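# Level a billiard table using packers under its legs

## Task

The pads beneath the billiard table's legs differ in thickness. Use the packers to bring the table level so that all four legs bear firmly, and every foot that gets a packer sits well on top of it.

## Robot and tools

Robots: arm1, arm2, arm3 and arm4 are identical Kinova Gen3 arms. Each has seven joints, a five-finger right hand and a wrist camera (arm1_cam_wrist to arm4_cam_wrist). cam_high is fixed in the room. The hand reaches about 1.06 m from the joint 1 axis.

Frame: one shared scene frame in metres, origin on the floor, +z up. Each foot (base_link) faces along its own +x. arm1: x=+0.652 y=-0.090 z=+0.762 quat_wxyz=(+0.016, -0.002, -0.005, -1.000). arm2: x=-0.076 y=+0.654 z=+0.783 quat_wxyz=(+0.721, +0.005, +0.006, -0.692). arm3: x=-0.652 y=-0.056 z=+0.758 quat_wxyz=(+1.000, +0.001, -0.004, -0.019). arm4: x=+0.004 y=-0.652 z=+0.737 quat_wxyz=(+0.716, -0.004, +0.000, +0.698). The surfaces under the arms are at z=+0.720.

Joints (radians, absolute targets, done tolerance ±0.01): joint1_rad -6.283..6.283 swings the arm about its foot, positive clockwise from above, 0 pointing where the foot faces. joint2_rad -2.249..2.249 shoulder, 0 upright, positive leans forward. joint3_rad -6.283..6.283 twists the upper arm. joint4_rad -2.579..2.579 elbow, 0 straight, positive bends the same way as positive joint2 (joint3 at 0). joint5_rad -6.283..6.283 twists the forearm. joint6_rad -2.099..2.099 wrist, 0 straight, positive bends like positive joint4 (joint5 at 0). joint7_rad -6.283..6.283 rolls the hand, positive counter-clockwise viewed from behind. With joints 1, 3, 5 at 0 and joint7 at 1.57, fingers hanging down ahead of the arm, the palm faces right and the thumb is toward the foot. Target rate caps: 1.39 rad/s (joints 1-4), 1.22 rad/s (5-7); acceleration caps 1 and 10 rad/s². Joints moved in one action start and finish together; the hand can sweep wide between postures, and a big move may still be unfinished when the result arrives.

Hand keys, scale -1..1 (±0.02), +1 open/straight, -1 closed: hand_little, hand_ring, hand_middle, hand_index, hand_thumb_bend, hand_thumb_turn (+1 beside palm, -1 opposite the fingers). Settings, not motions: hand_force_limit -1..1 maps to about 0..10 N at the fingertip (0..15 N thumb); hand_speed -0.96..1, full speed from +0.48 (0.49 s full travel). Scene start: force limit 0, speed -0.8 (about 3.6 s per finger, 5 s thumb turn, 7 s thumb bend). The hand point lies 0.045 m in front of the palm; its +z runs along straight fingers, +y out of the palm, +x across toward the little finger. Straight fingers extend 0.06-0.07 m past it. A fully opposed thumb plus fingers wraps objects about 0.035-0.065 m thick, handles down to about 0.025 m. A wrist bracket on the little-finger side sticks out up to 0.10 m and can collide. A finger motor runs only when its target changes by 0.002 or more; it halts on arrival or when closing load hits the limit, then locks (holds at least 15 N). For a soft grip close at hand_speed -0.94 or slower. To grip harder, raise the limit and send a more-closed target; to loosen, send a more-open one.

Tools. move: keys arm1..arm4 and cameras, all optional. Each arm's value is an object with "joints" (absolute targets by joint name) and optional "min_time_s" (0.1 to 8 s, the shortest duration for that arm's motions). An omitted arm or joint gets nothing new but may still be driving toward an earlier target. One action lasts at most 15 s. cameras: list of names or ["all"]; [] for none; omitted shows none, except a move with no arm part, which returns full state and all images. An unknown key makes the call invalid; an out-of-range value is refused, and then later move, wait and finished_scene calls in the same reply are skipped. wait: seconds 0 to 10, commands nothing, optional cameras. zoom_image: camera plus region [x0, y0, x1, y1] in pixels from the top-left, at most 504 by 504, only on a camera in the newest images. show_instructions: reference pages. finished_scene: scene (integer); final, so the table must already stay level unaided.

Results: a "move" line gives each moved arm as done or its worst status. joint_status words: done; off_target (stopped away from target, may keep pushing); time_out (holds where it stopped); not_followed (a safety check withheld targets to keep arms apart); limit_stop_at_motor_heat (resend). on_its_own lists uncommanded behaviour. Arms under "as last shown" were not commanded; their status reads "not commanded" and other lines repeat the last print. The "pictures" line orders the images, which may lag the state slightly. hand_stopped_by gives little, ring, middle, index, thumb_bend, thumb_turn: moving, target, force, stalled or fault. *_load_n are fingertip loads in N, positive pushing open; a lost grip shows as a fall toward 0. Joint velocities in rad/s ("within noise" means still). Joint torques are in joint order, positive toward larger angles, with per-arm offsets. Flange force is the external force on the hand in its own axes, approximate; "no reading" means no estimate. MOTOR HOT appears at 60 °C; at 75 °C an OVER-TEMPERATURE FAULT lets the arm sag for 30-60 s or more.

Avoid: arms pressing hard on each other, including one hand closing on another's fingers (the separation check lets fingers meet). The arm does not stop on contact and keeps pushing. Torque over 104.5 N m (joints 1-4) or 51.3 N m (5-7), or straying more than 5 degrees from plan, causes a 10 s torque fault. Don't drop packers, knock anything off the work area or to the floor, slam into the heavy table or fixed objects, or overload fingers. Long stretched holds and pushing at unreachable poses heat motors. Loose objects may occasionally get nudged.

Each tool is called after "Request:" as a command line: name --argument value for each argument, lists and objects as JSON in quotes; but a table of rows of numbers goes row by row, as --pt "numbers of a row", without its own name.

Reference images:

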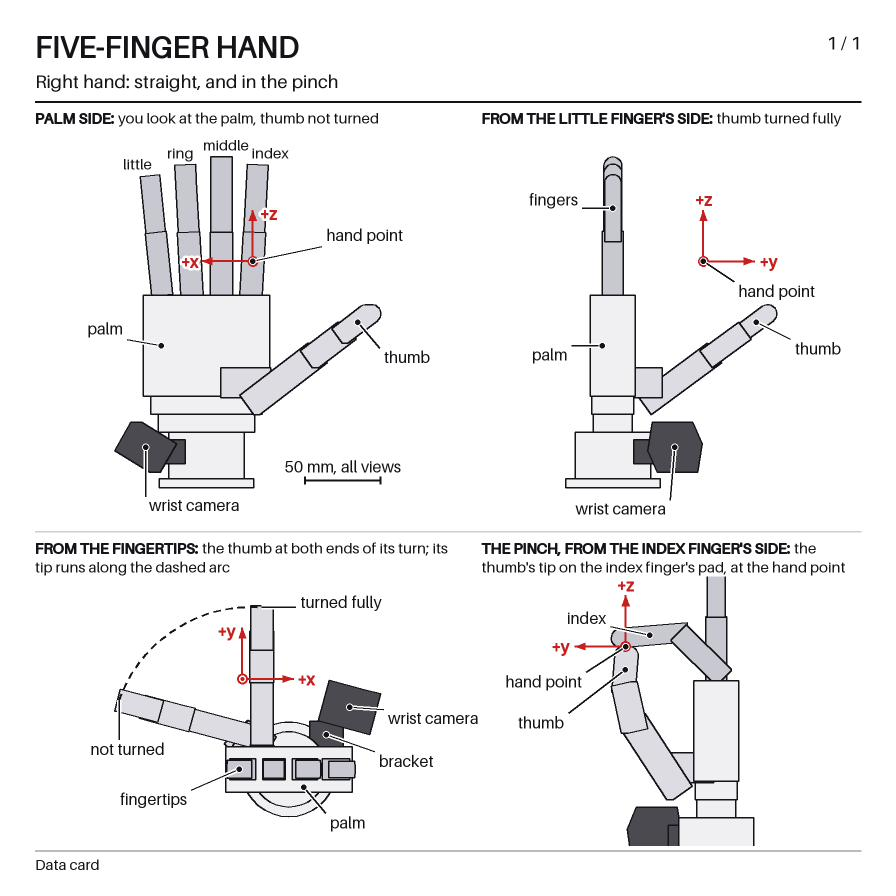

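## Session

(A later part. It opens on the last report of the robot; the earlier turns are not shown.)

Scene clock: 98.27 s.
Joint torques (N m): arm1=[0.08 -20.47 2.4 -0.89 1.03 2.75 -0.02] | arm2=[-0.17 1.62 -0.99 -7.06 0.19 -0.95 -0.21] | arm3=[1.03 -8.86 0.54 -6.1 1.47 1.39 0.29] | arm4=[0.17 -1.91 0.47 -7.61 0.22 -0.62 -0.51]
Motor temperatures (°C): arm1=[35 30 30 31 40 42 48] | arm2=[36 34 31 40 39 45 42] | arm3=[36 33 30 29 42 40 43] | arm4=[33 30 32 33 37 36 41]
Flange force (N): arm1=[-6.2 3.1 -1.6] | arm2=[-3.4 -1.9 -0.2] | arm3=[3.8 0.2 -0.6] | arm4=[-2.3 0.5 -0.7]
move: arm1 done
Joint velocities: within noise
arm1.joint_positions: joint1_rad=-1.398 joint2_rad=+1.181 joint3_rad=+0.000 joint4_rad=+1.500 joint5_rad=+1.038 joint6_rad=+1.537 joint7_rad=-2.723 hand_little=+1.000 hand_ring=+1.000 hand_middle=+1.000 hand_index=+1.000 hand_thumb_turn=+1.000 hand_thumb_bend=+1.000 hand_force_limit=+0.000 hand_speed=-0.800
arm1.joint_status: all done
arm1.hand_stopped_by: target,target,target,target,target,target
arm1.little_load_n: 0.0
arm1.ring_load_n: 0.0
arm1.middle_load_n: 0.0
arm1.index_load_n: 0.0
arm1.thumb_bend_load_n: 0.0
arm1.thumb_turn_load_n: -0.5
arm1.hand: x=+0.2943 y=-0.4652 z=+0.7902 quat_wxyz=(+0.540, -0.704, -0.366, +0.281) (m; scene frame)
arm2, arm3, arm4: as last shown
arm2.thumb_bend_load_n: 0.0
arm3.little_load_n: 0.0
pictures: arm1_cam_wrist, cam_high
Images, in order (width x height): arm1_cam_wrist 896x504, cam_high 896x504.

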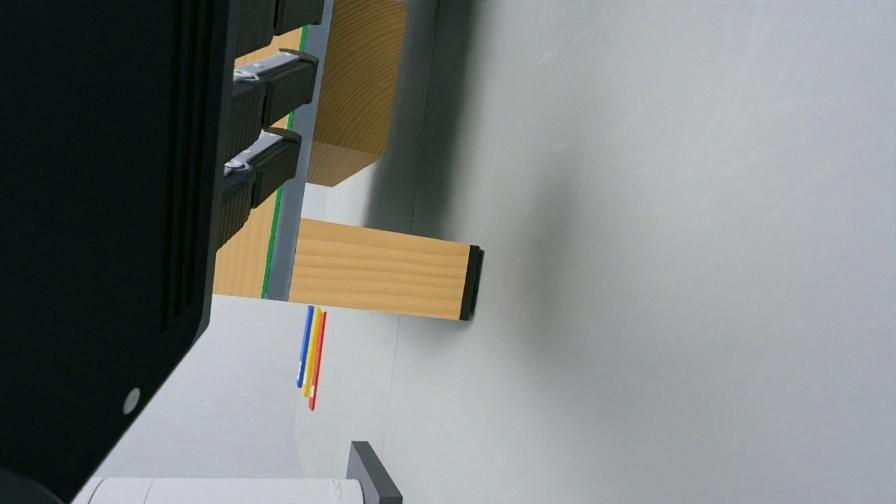

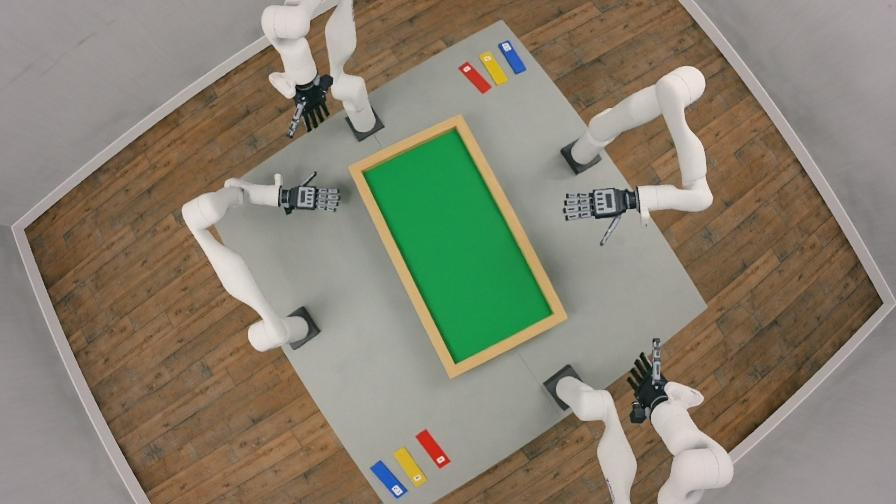

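Request:
move --arm1 '{"joints": {"joint2_rad": 0.1, "joint4_rad": 2.0}, "min_time_s": 2}' --arm3 '{"joints": {"joint2_rad": 0.0, "joint4_rad": 1.7}, "min_time_s": 1}'

Request:
move --arm1 '{"joints": {"joint1_rad": 1.7834, "joint5_rad": -0.8913, "joint6_rad": 1.5245, "joint7_rad": -4.4788}, "min_time_s": 4}' --arm3 '{"joints": {"joint1_rad": 1.6788, "joint5_rad": -1.7107, "joint6_rad": 1.3126, "joint7_rad": -3.0492}, "min_time_s": 4}'

Request:
move --arm1 '{"joints": {"joint2_rad": 1.354, "joint4_rad": 0.4175}, "min_time_s": 3}' --arm3 '{"joints": {"joint2_rad": 1.0686, "joint4_rad": 2.159}, "min_time_s": 3}' --cameras '["arm1_cam_wrist", "arm3_cam_wrist", "cam_high"]'

Scene clock: 106.03 s.
Joint torques (N m): arm1=[0.03 -8.05 0.23 -4.72 1.93 1.7 -0.05] | arm2=[-0.17 1.64 -0.94 -7.09 0.17 -0.89 -0.19] | arm3=[1.03 -7.01 -0.01 -8.15 1.84 0.31 0.2] | arm4=[0.18 -1.91 0.5 -7.6 0.28 -0.61 -0.51]
Motor temperatures (°C): arm1=[35 30 30 31 40 42 48] | arm2=[36 34 31 40 39 45 42] | arm3=[36 33 30 29 42 40 43] | arm4=[33 30 32 33 37 36 41]
Flange force (N): arm1=[-5.4 -0.1 -1.3] | arm2=[-3.3 -1.8 0.1] | arm3=[3.8 -0.5 -0.5] | arm4=[-2.3 0.7 -0.8]
move: arm1 done; arm3 done
Joint velocities: within noise
arm1.joint_positions: joint1_rad=-1.398 joint2_rad=+0.100 joint3_rad=+0.000 joint4_rad=+2.000 joint5_rad=+1.038 joint6_rad=+1.537 joint7_rad=-2.723 hand_little=+1.000 hand_ring=+1.000 hand_middle=+1.000 hand_index=+1.000 hand_thumb_turn=+1.000 hand_thumb_bend=+1.000 hand_force_limit=+0.000 hand_speed=-0.800
arm1.joint_status: all done
arm1.hand_stopped_by: target,target,target,target,target,target
arm1.little_load_n: 0.0
arm1.ring_load_n: 0.0
arm1.middle_load_n: 0.0
arm1.index_load_n: 0.0
arm1.thumb_bend_load_n: 0.0
arm1.thumb_turn_load_n: 0.0
arm1.hand: x=+0.3127 y=-0.3421 z=+1.1345 quat_wxyz=(+0.332, -0.816, -0.250, +0.402) (m; scene frame)
arm2, arm4: as last shown
arm3.joint_positions: joint1_rad=-1.603 joint2_rad=+0.000 joint3_rad=+0.000 joint4_rad=+1.700 joint5_rad=+0.931 joint6_rad=+1.729 joint7_rad=-2.564 hand_little=+1.000 hand_ring=+1.000 hand_middle=+1.000 hand_index=+1.000 hand_thumb_turn=+1.000 hand_thumb_bend=+1.000 hand_force_limit=+0.000 hand_speed=-0.800
arm3.joint_status: all done
arm3.hand_stopped_by: target,target,target,target,target,target
arm3.little_load_n: 0.0
arm3.ring_load_n: 0.0
arm3.middle_load_n: 0.0
arm3.index_load_n: 0.0
arm3.thumb_bend_load_n: 0.0
arm3.thumb_turn_load_n: -0.5
arm3.hand: x=-0.3695 y=+0.2429 z=+1.2243 quat_wxyz=(-0.397, +0.242, -0.849, +0.252) (m; scene frame)
pictures: none

Scene clock: 110.37 s.
Joint torques (N m): arm1=[0.07 -8.16 -0.19 -4.33 -1.78 1.75 -0.01] | arm2=[-0.16 1.64 -0.92 -7.11 0.16 -0.94 -0.2] | arm3=[0.85 -8.3 -0.12 -9.37 -2.44 0.23 0.31] | arm4=[0.2 -1.89 0.5 -7.6 0.26 -0.6 -0.46]
Motor temperatures (°C): arm1=[35 30 30 31 40 42 48] | arm2=[36 34 31 40 39 45 42] | arm3=[36 33 30 29 42 40 43] | arm4=[33 30 32 33 37 36 41]
Flange force (N): arm1=[3.2 -3.8 -2.3] | arm2=[-3.2 -1.8 0.0] | arm3=[-0.5 -2.7 0.1] | arm4=[-2.1 0.7 -0.7]
move: arm1 done; arm3 done
Joint velocities: within noise
arm1.joint_positions: joint1_rad=+1.783 joint2_rad=+0.100 joint3_rad=+0.000 joint4_rad=+2.000 joint5_rad=-0.891 joint6_rad=+1.524 joint7_rad=-4.479 hand_little=+1.000 hand_ring=+1.000 hand_middle=+1.000 hand_index=+1.000 hand_thumb_turn=+1.000 hand_thumb_bend=+1.000 hand_force_limit=+0.000 hand_speed=-0.800
arm1.joint_status: all done
arm1.hand_stopped_by: target,target,target,target,target,target
arm1.little_load_n: 0.0
arm1.ring_load_n: 0.0
arm1.middle_load_n: 0.0
arm1.index_load_n: 0.0
arm1.thumb_bend_load_n: 0.0
arm1.thumb_turn_load_n: 0.0
arm1.hand: x=+0.5047 y=+0.1272 z=+1.0869 quat_wxyz=(-0.226, +0.692, +0.549, -0.411) (m; scene frame)
arm2, arm4: as last shown
arm3.joint_positions: joint1_rad=+1.679 joint2_rad=+0.000 joint3_rad=+0.000 joint4_rad=+1.700 joint5_rad=-1.711 joint6_rad=+1.313 joint7_rad=-3.049 hand_little=+1.000 hand_ring=+1.000 hand_middle=+1.000 hand_index=+1.000 hand_thumb_turn=+1.000 hand_thumb_bend=+1.000 hand_force_limit=+0.000 hand_speed=-0.800
arm3.joint_status: all done
arm3.hand_stopped_by: target,target,target,target,target,target
arm3.little_load_n: 0.5
arm3.ring_load_n: 0.0
arm3.middle_load_n: 0.0
arm3.index_load_n: 0.0
arm3.thumb_bend_load_n: 0.0
arm3.thumb_turn_load_n: 0.0
arm3.hand: x=-0.4550 y=-0.5475 z=+1.4209 quat_wxyz=(-0.129, -0.648, +0.164, -0.733) (m; scene frame)
arm4.ring_load_n: -0.5
pictures: none

Scene clock: 113.70 s.
Joint torques (N m): arm1=[0.01 -26.92 -1.5 -5.88 -1.97 1.02 -0.01] | arm2=[-0.13 1.66 -0.87 -7.03 0.22 -0.92 -0.25] | arm3=[0.76 -15.96 -1.78 -0.1 0.06 2.1 0.25] | arm4=[0.18 -1.9 0.47 -7.61 0.21 -0.63 -0.53]
Motor temperatures (°C): arm1=[35 30 30 31 40 42 48] | arm2=[36 34 31 40 39 45 42] | arm3=[36 33 30 29 42 40 43] | arm4=[33 30 32 33 37 36 41]
Flange force (N): arm1=no reading | arm2=[-3.3 -1.7 -0.3] | arm3=[-0.7 -2.9 0.3] | arm4=[-2.3 0.5 -0.7]
move: arm1 done; arm3 done
Joint velocities: within noise
arm1.joint_positions: joint1_rad=+1.783 joint2_rad=+1.354 joint3_rad=+0.000 joint4_rad=+0.418 joint5_rad=-0.891 joint6_rad=+1.524 joint7_rad=-4.479 hand_little=+1.000 hand_ring=+1.000 hand_middle=+1.000 hand_index=+1.000 hand_thumb_turn=+1.000 hand_thumb_bend=+1.000 hand_force_limit=+0.000 hand_speed=-0.800
arm1.joint_status: all done
arm1.hand_stopped_by: target,target,target,target,target,target
arm1.little_load_n: 0.0
arm1.ring_load_n: 0.0
arm1.middle_load_n: 0.0
arm1.index_load_n: 0.0
arm1.thumb_bend_load_n: 0.0
arm1.thumb_turn_load_n: 0.0
arm1.hand: x=+0.5902 y=+0.5997 z=+0.8195 quat_wxyz=(-0.318, +0.659, +0.614, -0.297) (m; scene frame)
arm2, arm4: as last shown
arm3.joint_positions: joint1_rad=+1.679 joint2_rad=+1.069 joint3_rad=+0.000 joint4_rad=+2.159 joint5_rad=-1.711 joint6_rad=+1.313 joint7_rad=-3.049 hand_little=+1.000 hand_ring=+1.000 hand_middle=+1.000 hand_index=+1.000 hand_thumb_turn=+1.000 hand_thumb_bend=+1.000 hand_force_limit=+0.000 hand_speed=-0.800
arm3.joint_status: all done
arm3.hand_stopped_by: target,target,target,target,target,target
arm3.little_load_n: 0.0
arm3.ring_load_n: 0.0
arm3.middle_load_n: 0.0
arm3.index_load_n: 0.0
arm3.thumb_bend_load_n: 0.0
arm3.thumb_turn_load_n: 0.0
arm3.hand: x=-0.4338 y=-0.4370 z=+0.7892 quat_wxyz=(+0.371, -0.483, +0.630, -0.483) (m; scene frame)
arm4.ring_load_n: 0.0
pictures: arm1_cam_wrist, arm3_cam_wrist, cam_high
Images, in order (width x height): arm1_cam_wrist 896x504, arm3_cam_wrist 896x504, cam_high 896x504.

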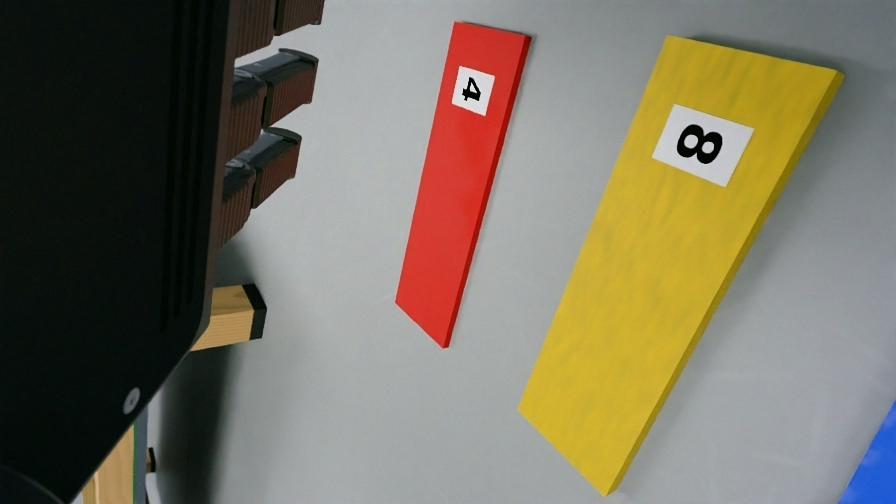

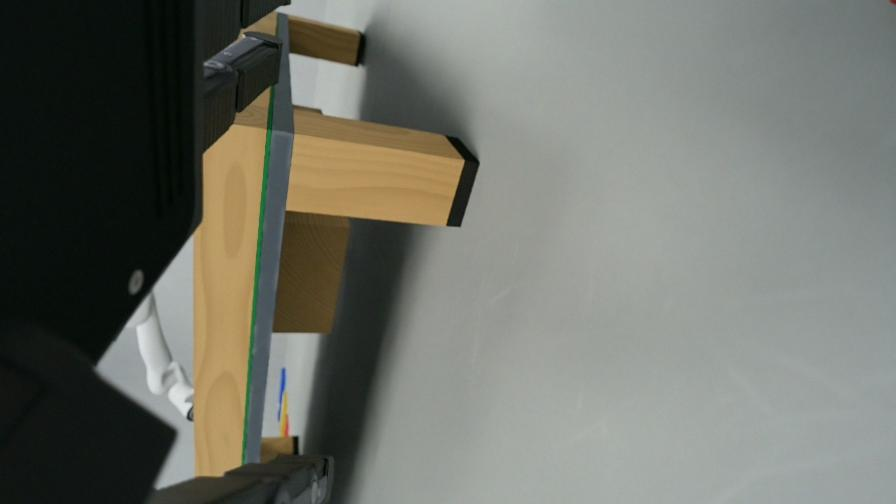

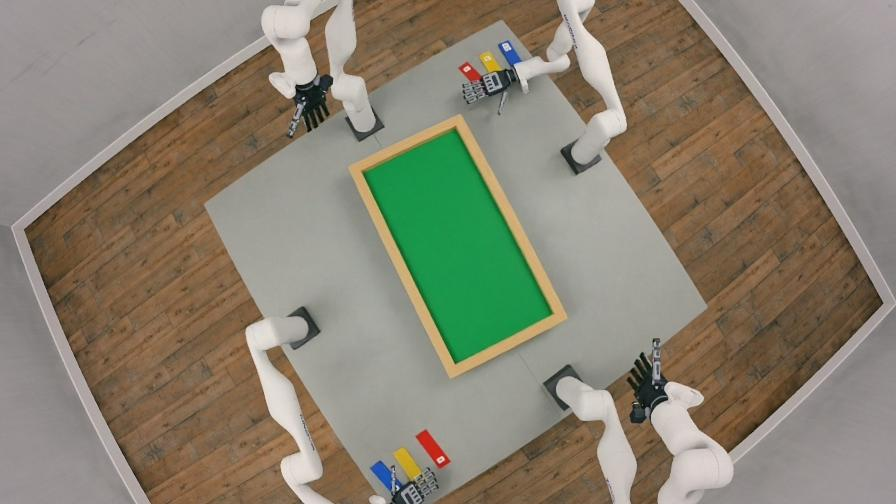

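Request:
zoom_image --camera "arm3_cam_wrist" --region '[410, 110, 510, 240]'

Request:
zoom_image --camera "arm3_cam_wrist" --region '[310, 10, 400, 90]'

Request:
zoom_image --camera "arm1_cam_wrist" --region '[200, 270, 290, 360]'

Scaled by 3.877.

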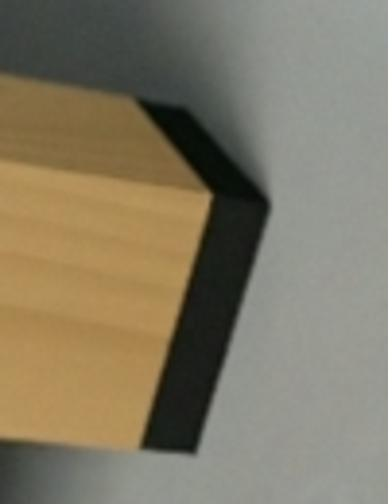

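Scaled by 5.600.

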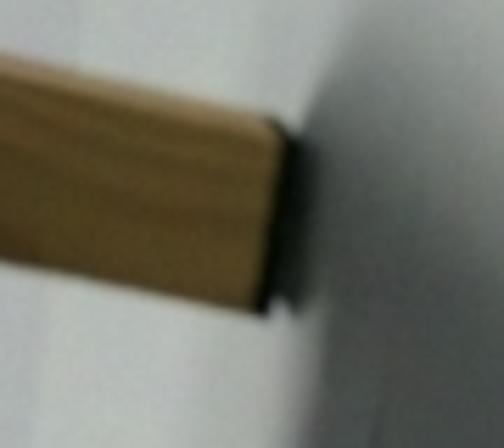

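Scaled by 5.600.

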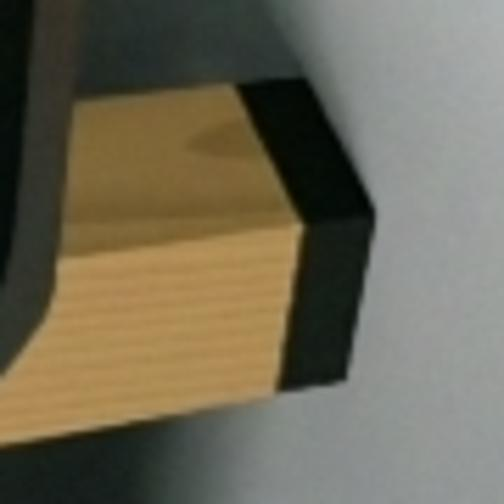

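Request:
move --arm1 '{"joints": {"hand_thumb_turn": -1, "hand_index": 0.1, "hand_ring": 0.1, "hand_speed": 0.2}}' --arm2 '{"joints": {"joint1_rad": 0.6986, "joint2_rad": 0.7656, "joint3_rad": 0, "joint4_rad": 1.1948, "joint5_rad": -0.2427, "joint6_rad": 1.3146, "joint7_rad": -0.9505, "hand_little": 0.5, "hand_ring": 0.5, "hand_middle": 0.5, "hand_index": 0.5}, "min_time_s": 4}' --arm3 '{"joints": {"joint1_rad": 1.4993, "joint2_rad": 0.9028, "joint3_rad": 0, "joint4_rad": 1.6143, "joint5_rad": -1.2115, "joint6_rad": 0.97, "joint7_rad": -3.9188, "hand_thumb_turn": -1, "hand_index": 0.1, "hand_ring": 0.1, "hand_speed": 0.2}, "min_time_s": 3}' --arm4 '{"joints": {"joint1_rad": 3.1, "joint2_rad": 0, "joint3_rad": 0}, "min_time_s": 4}' --cameras '["all"]'

Scene clock: 133.53 s.
Joint torques (N m): arm1=[0.11 -26.91 -1.53 -5.87 -2 0.98 -0.03] | arm2=[-0.02 -22.55 -0.95 -7.5 -0.53 0.47 -0.18] | arm3=[0.77 -19.69 -1.31 -5.63 -1.18 1.19 0.29] | arm4=[0.09 -8.26 0.14 -7.67 0.13 0.23 -0.5]
Motor temperatures (°C): arm1=[35 31 30 31 40 42 48] | arm2=[36 34 31 40 39 45 42] | arm3=[36 33 30 29 42 40 43] | arm4=[33 30 32 33 37 36 41]
Flange force (N): arm1=no reading | arm2=[-1.9 -2.7 1.8] | arm3=[-1.7 -2.5 -0.4] | arm4=[-2.0 0.1 -0.6]
move: arm1 done; arm2 done; arm3 done; arm4 done
Joint velocities: within noise
arm1.joint_positions: joint1_rad=+1.783 joint2_rad=+1.354 joint3_rad=+0.000 joint4_rad=+0.418 joint5_rad=-0.891 joint6_rad=+1.524 joint7_rad=-4.479 hand_little=+1.000 hand_ring=+0.100 hand_middle=+1.000 hand_index=+0.100 hand_thumb_turn=-1.000 hand_thumb_bend=+1.000 hand_force_limit=+0.000 hand_speed=+0.200
arm1.joint_status: all done
arm1.hand_stopped_by: target,target,target,target,target,target
arm1.little_load_n: 0.0
arm1.ring_load_n: 0.0
arm1.middle_load_n: 0.0
arm1.index_load_n: 0.0
arm1.thumb_bend_load_n: 0.0
arm1.thumb_turn_load_n: 0.0
arm1.hand: x=+0.5902 y=+0.5997 z=+0.8195 quat_wxyz=(-0.318, +0.659, +0.614, -0.297) (m; scene frame)
arm2.joint_positions: joint1_rad=+0.699 joint2_rad=+0.766 joint3_rad=+0.000 joint4_rad=+1.195 joint5_rad=-0.243 joint6_rad=+1.315 joint7_rad=-0.950 hand_little=+0.500 hand_ring=+0.500 hand_middle=+0.500 hand_index=+0.500 hand_thumb_turn=+1.000 hand_thumb_bend=+1.000 hand_force_limit=+0.000 hand_speed=-0.800
arm2.joint_status: all done
arm2.hand_stopped_by: target,target,target,target,target,target
arm2.little_load_n: 0.0
arm2.ring_load_n: 0.0
arm2.middle_load_n: 0.0
arm2.index_load_n: 0.0
arm2.thumb_bend_load_n: 0.0
arm2.thumb_turn_load_n: 0.0
arm2.hand: x=-0.3136 y=+0.1543 z=+0.9497 quat_wxyz=(-0.098, -0.741, -0.659, -0.087) (m; scene frame)
arm3.joint_positions: joint1_rad=+1.499 joint2_rad=+0.903 joint3_rad=+0.000 joint4_rad=+1.614 joint5_rad=-1.211 joint6_rad=+0.970 joint7_rad=-3.919 hand_little=+1.000 hand_ring=+0.100 hand_middle=+1.000 hand_index=+0.100 hand_thumb_turn=-1.000 hand_thumb_bend=+1.000 hand_force_limit=+0.000 hand_speed=+0.200
arm3.joint_status: all done
arm3.hand_stopped_by: target,target,target,target,target,target
arm3.little_load_n: 0.0
arm3.ring_load_n: 0.0
arm3.middle_load_n: 0.0
arm3.index_load_n: 0.0
arm3.thumb_bend_load_n: 0.0
arm3.thumb_turn_load_n: 0.0
arm3.hand: x=-0.4451 y=-0.5586 z=+0.7995 quat_wxyz=(+0.294, -0.608, +0.664, -0.320) (m; scene frame)
arm4.joint_positions: joint1_rad=+3.100 joint2_rad=+0.000 joint3_rad=+0.000 joint4_rad=+1.424 joint5_rad=-0.015 joint6_rad=+1.850 joint7_rad=-2.206 hand_little=+1.000 hand_ring=+1.000 hand_middle=+1.000 hand_index=+1.000 hand_thumb_turn=+1.000 hand_thumb_bend=+1.000 hand_force_limit=+0.000 hand_speed=-0.800
arm4.joint_status: all done
arm4.hand_stopped_by: target,target,target,target,target,target
arm4.little_load_n: 0.5
arm4.ring_load_n: 0.0
arm4.middle_load_n: 0.0
arm4.index_load_n: 0.0
arm4.thumb_bend_load_n: 0.0
arm4.thumb_turn_load_n: 0.0
arm4.hand: x=+0.0168 y=-0.9784 z=+1.1631 quat_wxyz=(+0.053, -0.886, -0.459, -0.038) (m; scene frame)
pictures: arm1_cam_wrist, arm2_cam_wrist, arm3_cam_wrist, arm4_cam_wrist, cam_high
Images, in order (width x height): arm1_cam_wrist 896x504, arm2_cam_wrist 896x504, arm3_cam_wrist 896x504, arm4_cam_wrist 896x504, cam_high 896x504.

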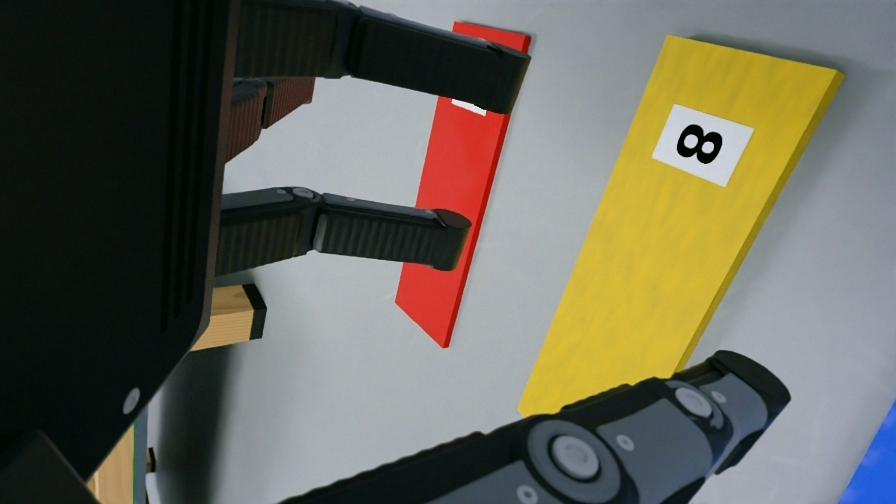

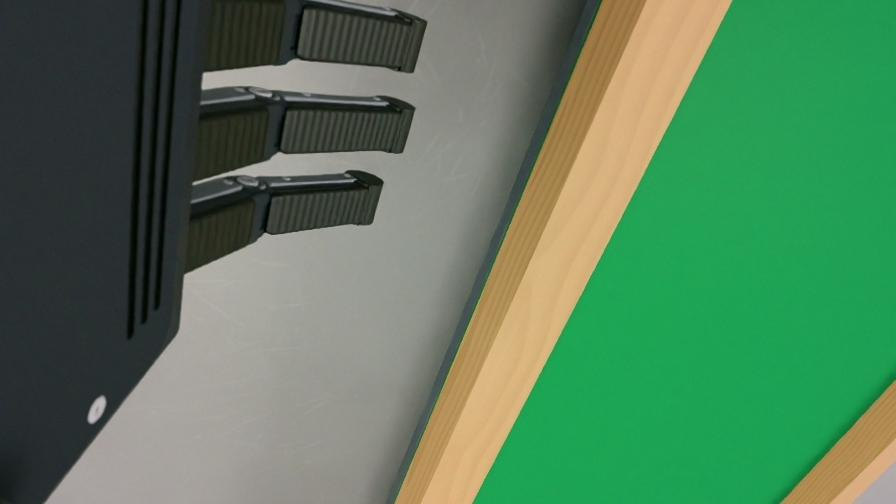

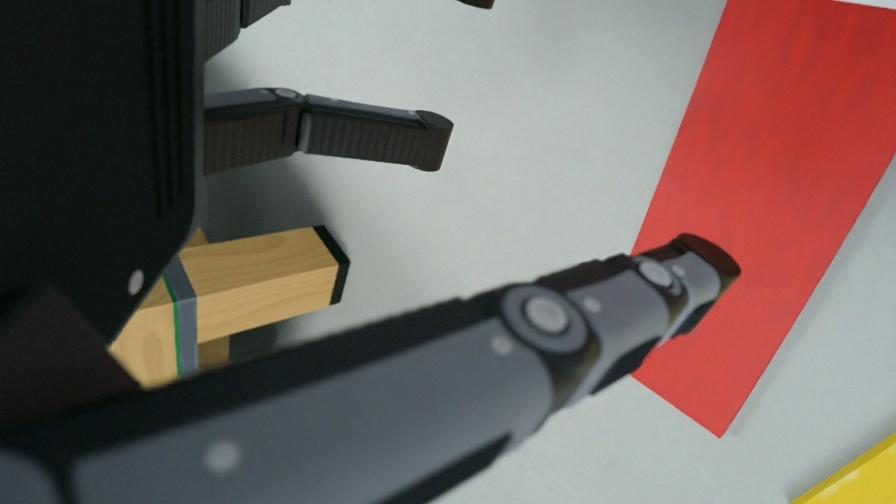

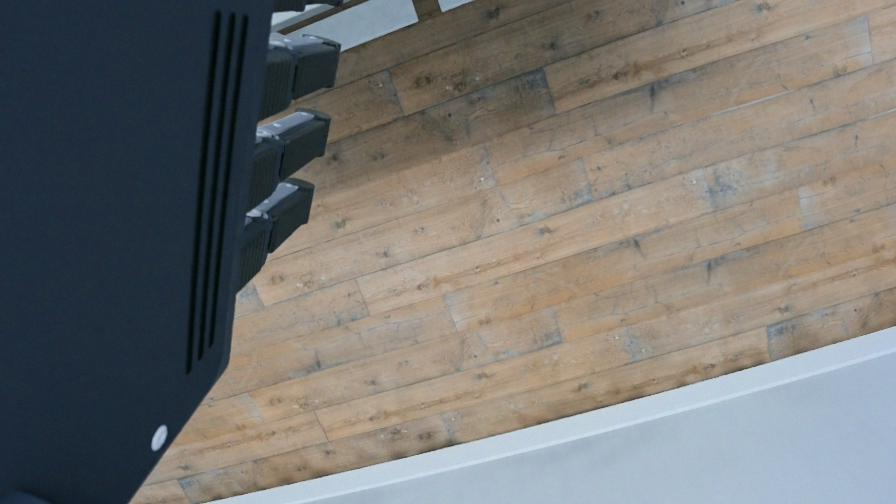

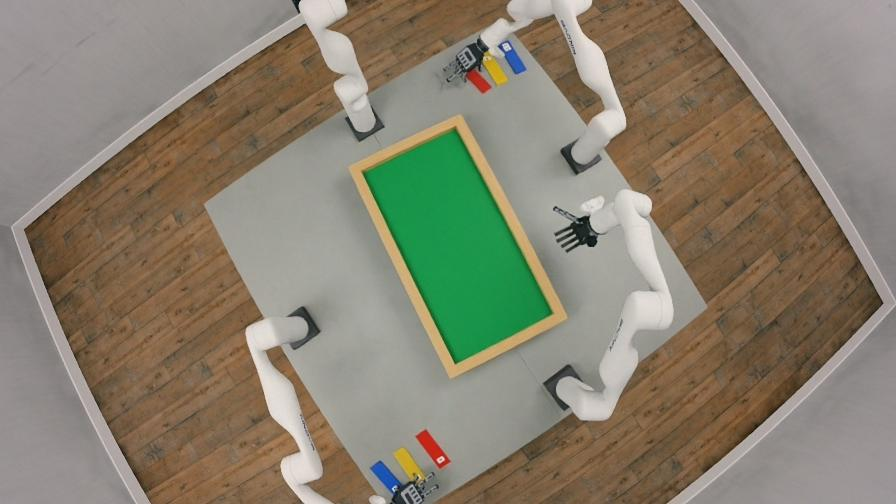

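Request:
move --arm1 '{"joints": {"joint1_rad": 1.7465, "joint2_rad": 1.3837, "joint4_rad": 0.5283, "joint5_rad": -0.9102, "joint6_rad": 1.4094, "joint7_rad": -4.3906}, "min_time_s": 2}' --arm2 '{"joints": {"joint1_rad": 0.6968, "joint2_rad": 0.89, "joint4_rad": 1.2973, "joint5_rad": -0.2649, "joint6_rad": 1.0945, "joint7_rad": -0.8912}, "min_time_s": 2}' --arm3 '{"joints": {"joint1_rad": 1.529, "joint2_rad": 1.0236, "joint4_rad": 1.4569, "joint5_rad": -1.1585, "joint6_rad": 1.0099, "joint7_rad": -3.9467}, "min_time_s": 2}' --cameras '["arm1_cam_wrist", "arm2_cam_wrist", "arm3_cam_wrist"]'

Scene clock: 143.63 s.
Joint torques (N m): arm1=[0.12 -26.65 -1.59 -5.66 -1.93 1.14 0.01] | arm2=[0.06 -23.25 -0.82 -6.53 -0.43 0.49 -0.24] | arm3=[0.73 -21.26 -1.41 -5.66 -1.28 1.1 0.28] | arm4=[0.18 -8.29 0.2 -7.64 0.12 0.25 -0.52]
Motor temperatures (°C): arm1=[35 31 30 31 40 42 48] | arm2=[36 34 31 40 39 45 42] | arm3=[36 33 30 29 42 40 43] | arm4=[33 30 32 33 37 36 41]
Flange force (N): arm1=no reading | arm2=[-1.7 -2.6 2.4] | arm3=[-1.1 -2.3 -0.3] | arm4=[-2.0 0.3 -0.7]
move: arm1 done; arm2 done; arm3 done
Joint velocities: within noise
arm1.joint_positions: joint1_rad=+1.746 joint2_rad=+1.384 joint3_rad=+0.000 joint4_rad=+0.528 joint5_rad=-0.910 joint6_rad=+1.409 joint7_rad=-4.391 hand_little=+1.000 hand_ring=+0.100 hand_middle=+1.000 hand_index=+0.100 hand_thumb_turn=-1.000 hand_thumb_bend=+1.000 hand_force_limit=+0.000 hand_speed=+0.200
arm1.joint_status: all done
arm1.hand_stopped_by: target,target,target,target,target,target
arm1.little_load_n: 0.0
arm1.ring_load_n: 0.0
arm1.middle_load_n: 0.0
arm1.index_load_n: 0.0
arm1.thumb_bend_load_n: 0.0
arm1.thumb_turn_load_n: 0.0
arm1.hand: x=+0.5626 y=+0.5950 z=+0.7649 quat_wxyz=(-0.318, +0.659, +0.614, -0.297) (m; scene frame)
arm2.joint_positions: joint1_rad=+0.697 joint2_rad=+0.890 joint3_rad=+0.000 joint4_rad=+1.297 joint5_rad=-0.265 joint6_rad=+1.094 joint7_rad=-0.891 hand_little=+0.500 hand_ring=+0.500 hand_middle=+0.500 hand_index=+0.500 hand_thumb_turn=+1.000 hand_thumb_bend=+1.000 hand_force_limit=+0.000 hand_speed=-0.800
arm2.joint_status: all done
arm2.hand_stopped_by: target,target,target,target,target,target
arm2.little_load_n: 0.0
arm2.ring_load_n: 0.0
arm2.middle_load_n: 0.0
arm2.index_load_n: 0.0
arm2.thumb_bend_load_n: 0.0
arm2.thumb_turn_load_n: 0.0
arm2.hand: x=-0.3136 y=+0.1544 z=+0.8488 quat_wxyz=(-0.098, -0.741, -0.659, -0.087) (m; scene frame)
arm3.joint_positions: joint1_rad=+1.529 joint2_rad=+1.024 joint3_rad=+0.000 joint4_rad=+1.457 joint5_rad=-1.158 joint6_rad=+1.010 joint7_rad=-3.947 hand_little=+1.000 hand_ring=+0.100 hand_middle=+1.000 hand_index=+0.100 hand_thumb_turn=-1.000 hand_thumb_bend=+1.000 hand_force_limit=+0.000 hand_speed=+0.200
arm3.joint_status: all done
arm3.hand_stopped_by: target,target,target,target,target,target
arm3.little_load_n: 0.0
arm3.ring_load_n: 0.0
arm3.middle_load_n: 0.0
arm3.index_load_n: 0.0
arm3.thumb_bend_load_n: 0.0
arm3.thumb_turn_load_n: 0.0
arm3.hand: x=-0.4603 y=-0.5926 z=+0.7644 quat_wxyz=(+0.297, -0.614, +0.659, -0.318) (m; scene frame)
arm4: as last shown
arm4.little_load_n: 0.0
arm4.index_load_n: -0.5
pictures: arm1_cam_wrist, arm2_cam_wrist, arm3_cam_wrist
Images, in order (width x height): arm1_cam_wrist 896x504, arm2_cam_wrist 896x504, arm3_cam_wrist 896x504.

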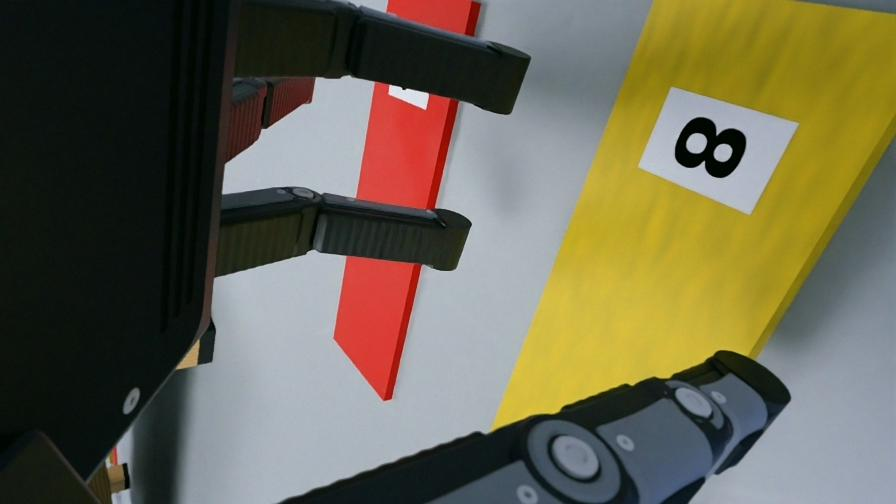

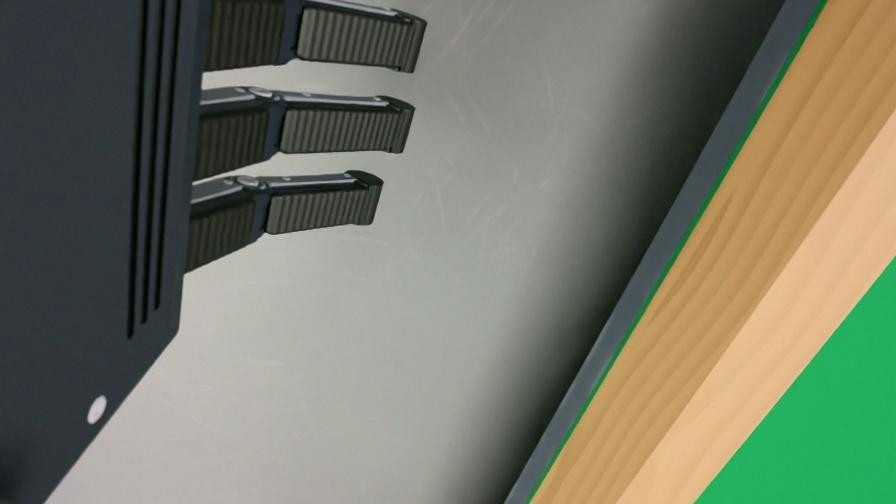

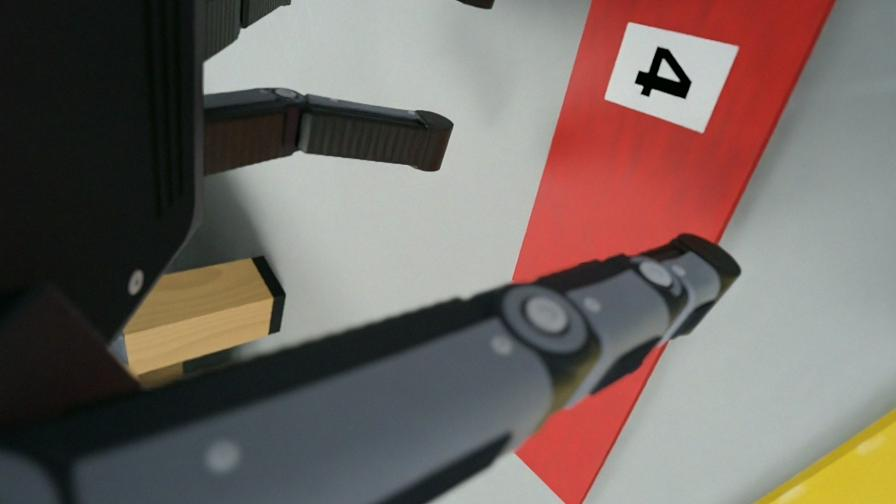

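Request:
move --arm1 '{"joints": {"joint1_rad": 1.7465, "joint2_rad": 1.4089, "joint4_rad": 0.5188, "joint5_rad": -0.9124, "joint6_rad": 1.3998, "joint7_rad": -4.378}, "min_time_s": 1}' --arm3 '{"joints": {"joint1_rad": 1.5292, "joint2_rad": 1.0524, "joint4_rad": 1.4527, "joint5_rad": -1.173, "joint6_rad": 1.0002, "joint7_rad": -3.9197}, "min_time_s": 1}' --cameras '["arm1_cam_wrist", "arm3_cam_wrist", "cam_high"]'

Request:
zoom_image --camera "cam_high" --region '[340, 400, 480, 504]'

Request:
zoom_image --camera "cam_high" --region '[420, 20, 540, 110]'

Scene clock: 148.20 s.
Joint torques (N m): arm1=[0.12 -26.8 -1.55 -5.48 -1.87 1.11 -0.01] | arm2=[0.05 -23.31 -0.86 -6.55 -0.45 0.42 -0.18] | arm3=[0.74 -21.35 -1.5 -5.49 -1.27 1.15 0.23] | arm4=[0.14 -8.28 0.17 -7.64 0.11 0.26 -0.55]
Motor temperatures (°C): arm1=[35 32 30 31 40 42 48] | arm2=[36 34 31 40 39 45 42] | arm3=[36 33 30 29 42 40 43] | arm4=[33 30 32 33 37 36 41]
Flange force (N): arm1=no reading | arm2=[-2.0 -2.7 2.3] | arm3=[-1.1 -2.3 -0.4] | arm4=[-2.1 0.1 -0.6]
move: arm1 done; arm3 done
Joint velocities: within noise
arm1.joint_positions: joint1_rad=+1.746 joint2_rad=+1.409 joint3_rad=+0.000 joint4_rad=+0.519 joint5_rad=-0.912 joint6_rad=+1.400 joint7_rad=-4.378 hand_little=+1.000 hand_ring=+0.100 hand_middle=+1.000 hand_index=+0.100 hand_thumb_turn=-1.000 hand_thumb_bend=+1.000 hand_force_limit=+0.000 hand_speed=+0.200
arm1.joint_status: all done
arm1.hand_stopped_by: target,target,target,target,target,target
arm1.little_load_n: 0.0
arm1.ring_load_n: 0.0
arm1.middle_load_n: 0.0
arm1.index_load_n: 0.0
arm1.thumb_bend_load_n: 0.0
arm1.thumb_turn_load_n: 0.0
arm1.hand: x=+0.5625 y=+0.5950 z=+0.7498 quat_wxyz=(-0.318, +0.659, +0.614, -0.297) (m; scene frame)
arm2, arm4: as last shown
arm3.joint_positions: joint1_rad=+1.529 joint2_rad=+1.052 joint3_rad=+0.000 joint4_rad=+1.453 joint5_rad=-1.173 joint6_rad=+1.000 joint7_rad=-3.920 hand_little=+1.000 hand_ring=+0.100 hand_middle=+1.000 hand_index=+0.100 hand_thumb_turn=-1.000 hand_thumb_bend=+1.000 hand_force_limit=+0.000 hand_speed=+0.200
arm3.joint_status: all done
arm3.hand_stopped_by: target,target,target,target,target,target
arm3.little_load_n: 0.0
arm3.ring_load_n: 0.0
arm3.middle_load_n: 0.0
arm3.index_load_n: 0.0
arm3.thumb_bend_load_n: 0.0
arm3.thumb_turn_load_n: 0.0
arm3.hand: x=-0.4602 y=-0.5926 z=+0.7493 quat_wxyz=(+0.297, -0.614, +0.659, -0.318) (m; scene frame)
arm4.index_load_n: 0.0
pictures: arm1_cam_wrist, arm3_cam_wrist, cam_high
Images, in order (width x height): arm1_cam_wrist 896x504, arm3_cam_wrist 896x504, cam_high 896x504.

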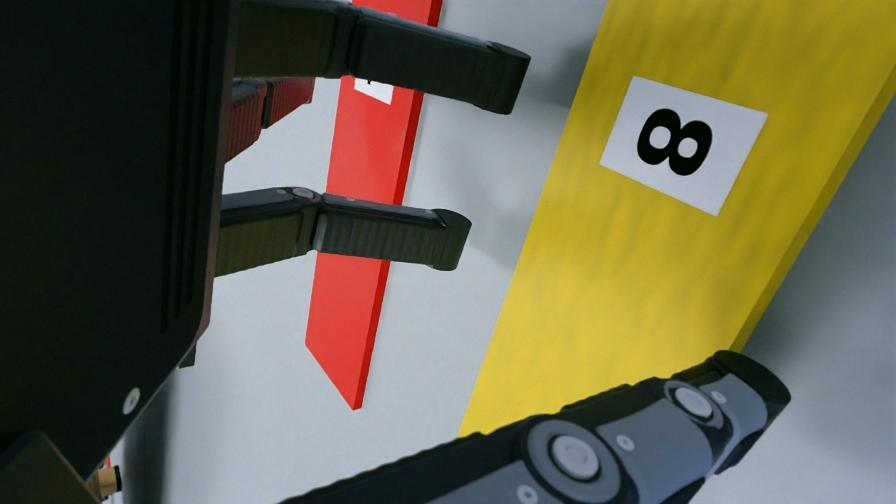

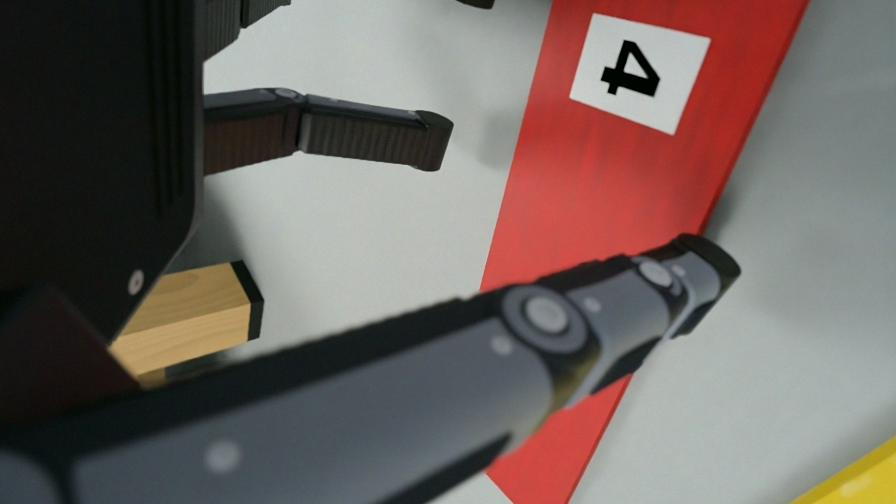

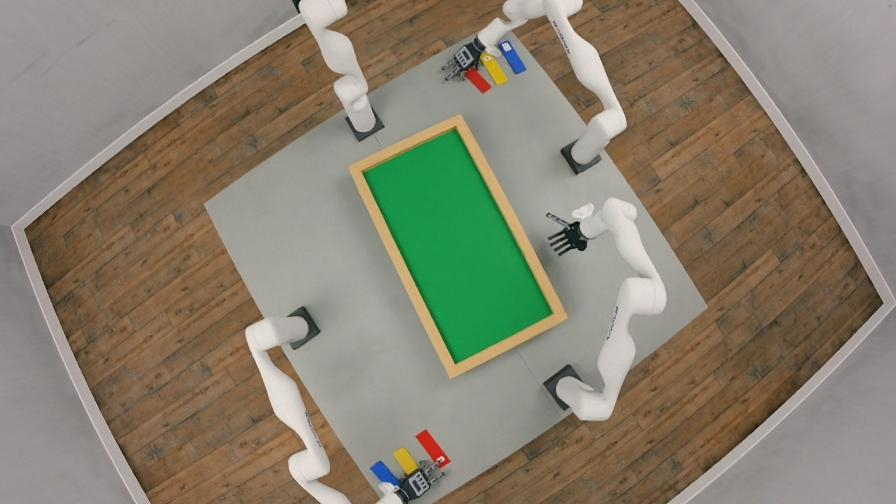

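Scaled by 3.600.

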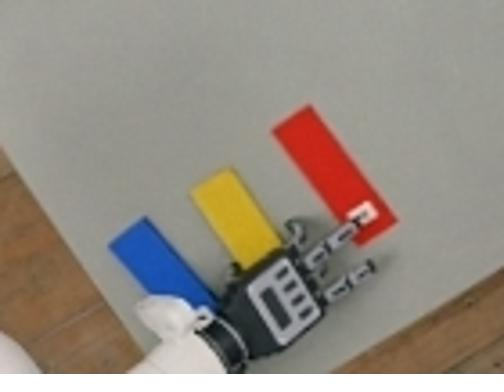

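Scaled by 4.200.

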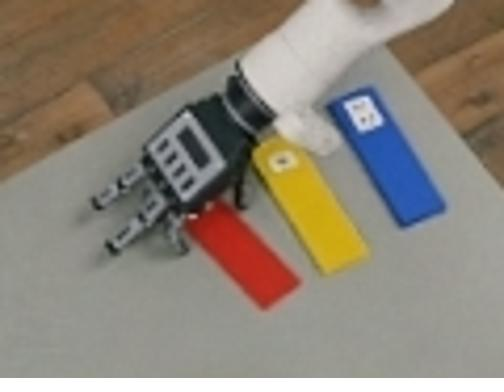

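Request:
move --arm1 '{"joints": {"hand_index": -0.05, "hand_ring": -0.05}}' --arm3 '{"joints": {"joint1_rad": 1.5255, "joint2_rad": 1.1011, "joint4_rad": 1.3198, "joint5_rad": -1.0552, "joint6_rad": 1.1046, "joint7_rad": -3.9702, "hand_middle": -0.9, "hand_little": -0.9, "hand_index": -0.08, "hand_ring": -0.08}, "min_time_s": 1.5}' --cameras '["arm3_cam_wrist"]'

Request:
move --arm1 '{"joints": {"joint1_rad": 1.7487, "joint2_rad": 1.4299, "joint4_rad": 0.5069, "joint5_rad": -0.913, "joint6_rad": 1.3957, "joint7_rad": -4.3696}, "min_time_s": 1.2}' --arm3 '{"joints": {"joint1_rad": 1.5257, "joint2_rad": 1.1197, "joint4_rad": 1.3158, "joint5_rad": -1.0616, "joint6_rad": 1.0974, "joint7_rad": -3.9558}, "min_time_s": 1.2}' --cameras '["arm1_cam_wrist", "arm3_cam_wrist"]'

Scene clock: 156.93 s.
Joint torques (N m): arm1=[0.06 -26.84 -1.42 -5.61 -1.89 1.18 0.08] | arm2=[0.04 -23.29 -0.92 -6.57 -0.46 0.45 -0.25] | arm3=[0.73 -22.12 -1.43 -5.79 -1.36 1.08 0.3] | arm4=[0.16 -8.27 0.18 -7.68 0.09 0.22 -0.56]
Motor temperatures (°C): arm1=[35 32 30 31 40 42 48] | arm2=[36 34 31 40 39 45 42] | arm3=[36 34 30 29 42 40 43] | arm4=[33 30 32 33 37 36 41]
Flange force (N): arm1=no reading | arm2=[-1.7 -2.7 2.3] | arm3=[-1.2 -2.3 0.0] | arm4=[-2.0 0.0 -0.6]
move: arm1 done; arm3 done
Joint velocities: within noise
arm1.joint_positions: joint1_rad=+1.747 joint2_rad=+1.409 joint3_rad=+0.000 joint4_rad=+0.519 joint5_rad=-0.912 joint6_rad=+1.400 joint7_rad=-4.378 hand_little=+1.000 hand_ring=-0.050 hand_middle=+1.000 hand_index=-0.050 hand_thumb_turn=-1.000 hand_thumb_bend=+1.000 hand_force_limit=+0.000 hand_speed=+0.200
arm1.joint_status: all done
arm1.hand_stopped_by: target,target,target,target,target,target
arm1.little_load_n: 0.0
arm1.ring_load_n: 0.0
arm1.middle_load_n: 0.0
arm1.index_load_n: 0.0
arm1.thumb_bend_load_n: 0.0
arm1.thumb_turn_load_n: 0.0
arm1.hand: x=+0.5625 y=+0.5950 z=+0.7498 quat_wxyz=(-0.318, +0.659, +0.614, -0.297) (m; scene frame)
arm2, arm4: as last shown
arm2.little_load_n: 0.5
arm3.joint_positions: joint1_rad=+1.525 joint2_rad=+1.101 joint3_rad=+0.000 joint4_rad=+1.320 joint5_rad=-1.055 joint6_rad=+1.105 joint7_rad=-3.970 hand_little=-0.900 hand_ring=-0.080 hand_middle=-0.900 hand_index=-0.080 hand_thumb_turn=-1.000 hand_thumb_bend=+1.000 hand_force_limit=+0.000 hand_speed=+0.200
arm3.joint_status: all done
arm3.hand_stopped_by: target,target,target,target,target,target
arm3.little_load_n: 0.0
arm3.ring_load_n: 0.0
arm3.middle_load_n: 0.5
arm3.index_load_n: 0.0
arm3.thumb_bend_load_n: 0.0
arm3.thumb_turn_load_n: 0.0
arm3.hand: x=-0.4615 y=-0.5966 z=+0.7478 quat_wxyz=(+0.316, -0.653, +0.620, -0.299) (m; scene frame)
pictures: arm3_cam_wrist
Images, in order (width x height): arm3_cam_wrist 896x504.

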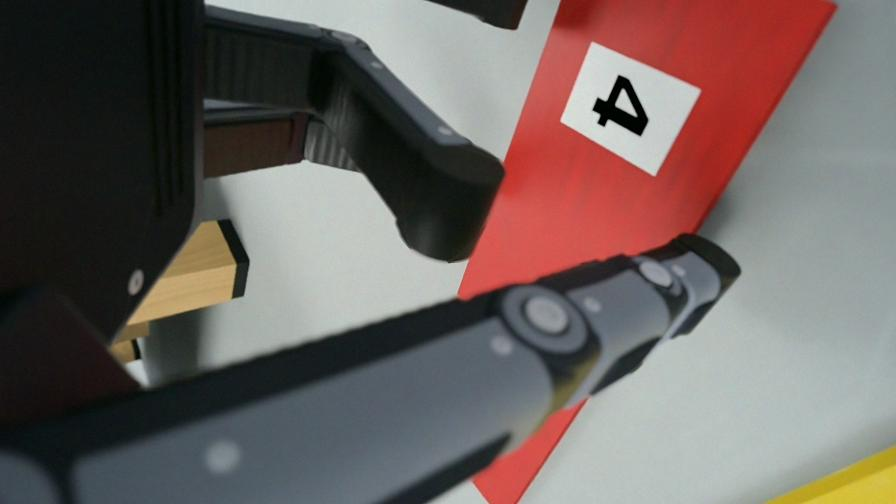

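Scene clock: 158.43 s.
Joint torques (N m): arm1=[0.34 -9.46 2.39 -0.33 1.84 -1.8 0.89] | arm2=[0.01 -23.27 -0.96 -6.54 -0.48 0.43 -0.25] | arm3=[0.16 -12.21 0.36 -3.58 -0.06 -1.4 0.73] | arm4=[0.12 -8.29 0.2 -7.65 0.05 0.23 -0.5]
Motor temperatures (°C): arm1=[35 32 30 31 40 42 48] | arm2=[36 34 31 40 39 45 42] | arm3=[36 34 30 29 42 40 43] | arm4=[33 30 32 33 37 36 41]
Flange force (N): arm1=no reading | arm2=[-1.8 -2.8 2.2] | arm3=[-4.3 -16.4 -13.4] | arm4=[-2.0 0.2 -0.7]
move: arm1 done; arm3 done
Joint velocities: within noise
arm1.joint_positions: joint1_rad=+1.749 joint2_rad=+1.430 joint3_rad=+0.000 joint4_rad=+0.507 joint5_rad=-0.913 joint6_rad=+1.396 joint7_rad=-4.370 hand_little=+1.000 hand_ring=-0.050 hand_middle=+1.000 hand_index=-0.050 hand_thumb_turn=-1.000 hand_thumb_bend=+1.000 hand_force_limit=+0.000 hand_speed=+0.200
arm1.joint_status: all done
arm1.hand_stopped_by: target,target,target,target,target,target
arm1.little_load_n: 0.0
arm1.ring_load_n: 0.0
arm1.middle_load_n: 0.0
arm1.index_load_n: 0.0
arm1.thumb_bend_load_n: 0.0
arm1.thumb_turn_load_n: 4.5
arm1.hand: x=+0.5640 y=+0.5950 z=+0.7385 quat_wxyz=(-0.318, +0.659, +0.614, -0.297) (m; scene frame)
arm2, arm4: as last shown
arm2.little_load_n: 0.0
arm3.joint_positions: joint1_rad=+1.526 joint2_rad=+1.120 joint3_rad=+0.000 joint4_rad=+1.316 joint5_rad=-1.062 joint6_rad=+1.097 joint7_rad=-3.956 hand_little=-0.900 hand_ring=-0.080 hand_middle=-0.900 hand_index=-0.080 hand_thumb_turn=-1.000 hand_thumb_bend=+1.000 hand_force_limit=+0.000 hand_speed=+0.200
arm3.joint_status: all done
arm3.hand_stopped_by: target,target,target,target,target,target
arm3.little_load_n: 0.0
arm3.ring_load_n: 0.0
arm3.middle_load_n: 0.0
arm3.index_load_n: 0.0
arm3.thumb_bend_load_n: 0.5
arm3.thumb_turn_load_n: 2.5
arm3.hand: x=-0.4616 y=-0.5967 z=+0.7379 quat_wxyz=(+0.315, -0.653, +0.620, -0.299) (m; scene frame)
pictures: arm1_cam_wrist, arm3_cam_wrist
Images, in order (width x height): arm1_cam_wrist 896x504, arm3_cam_wrist 896x504.

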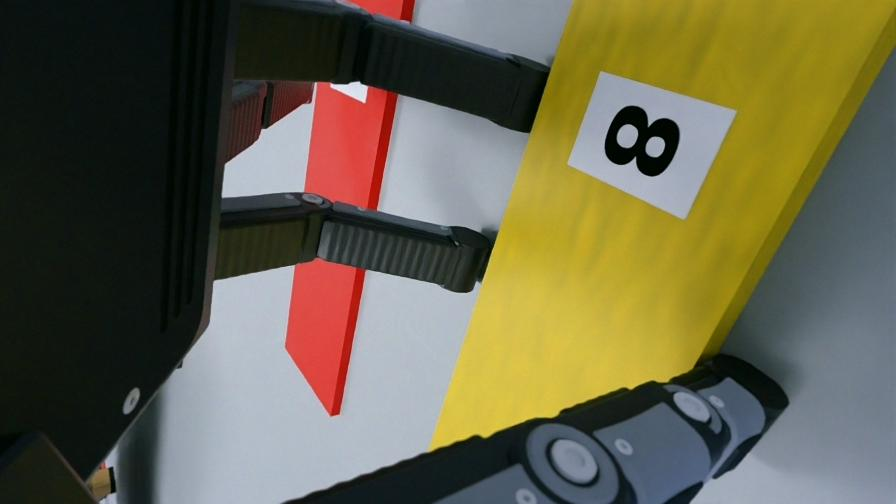

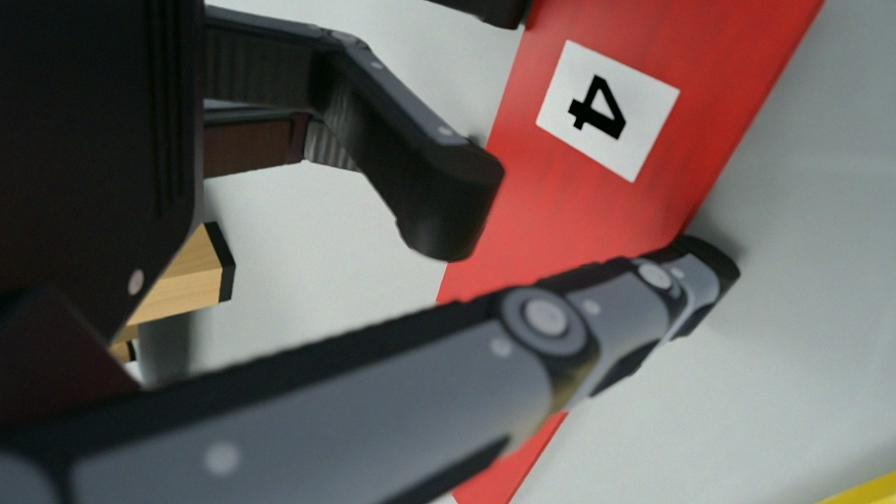

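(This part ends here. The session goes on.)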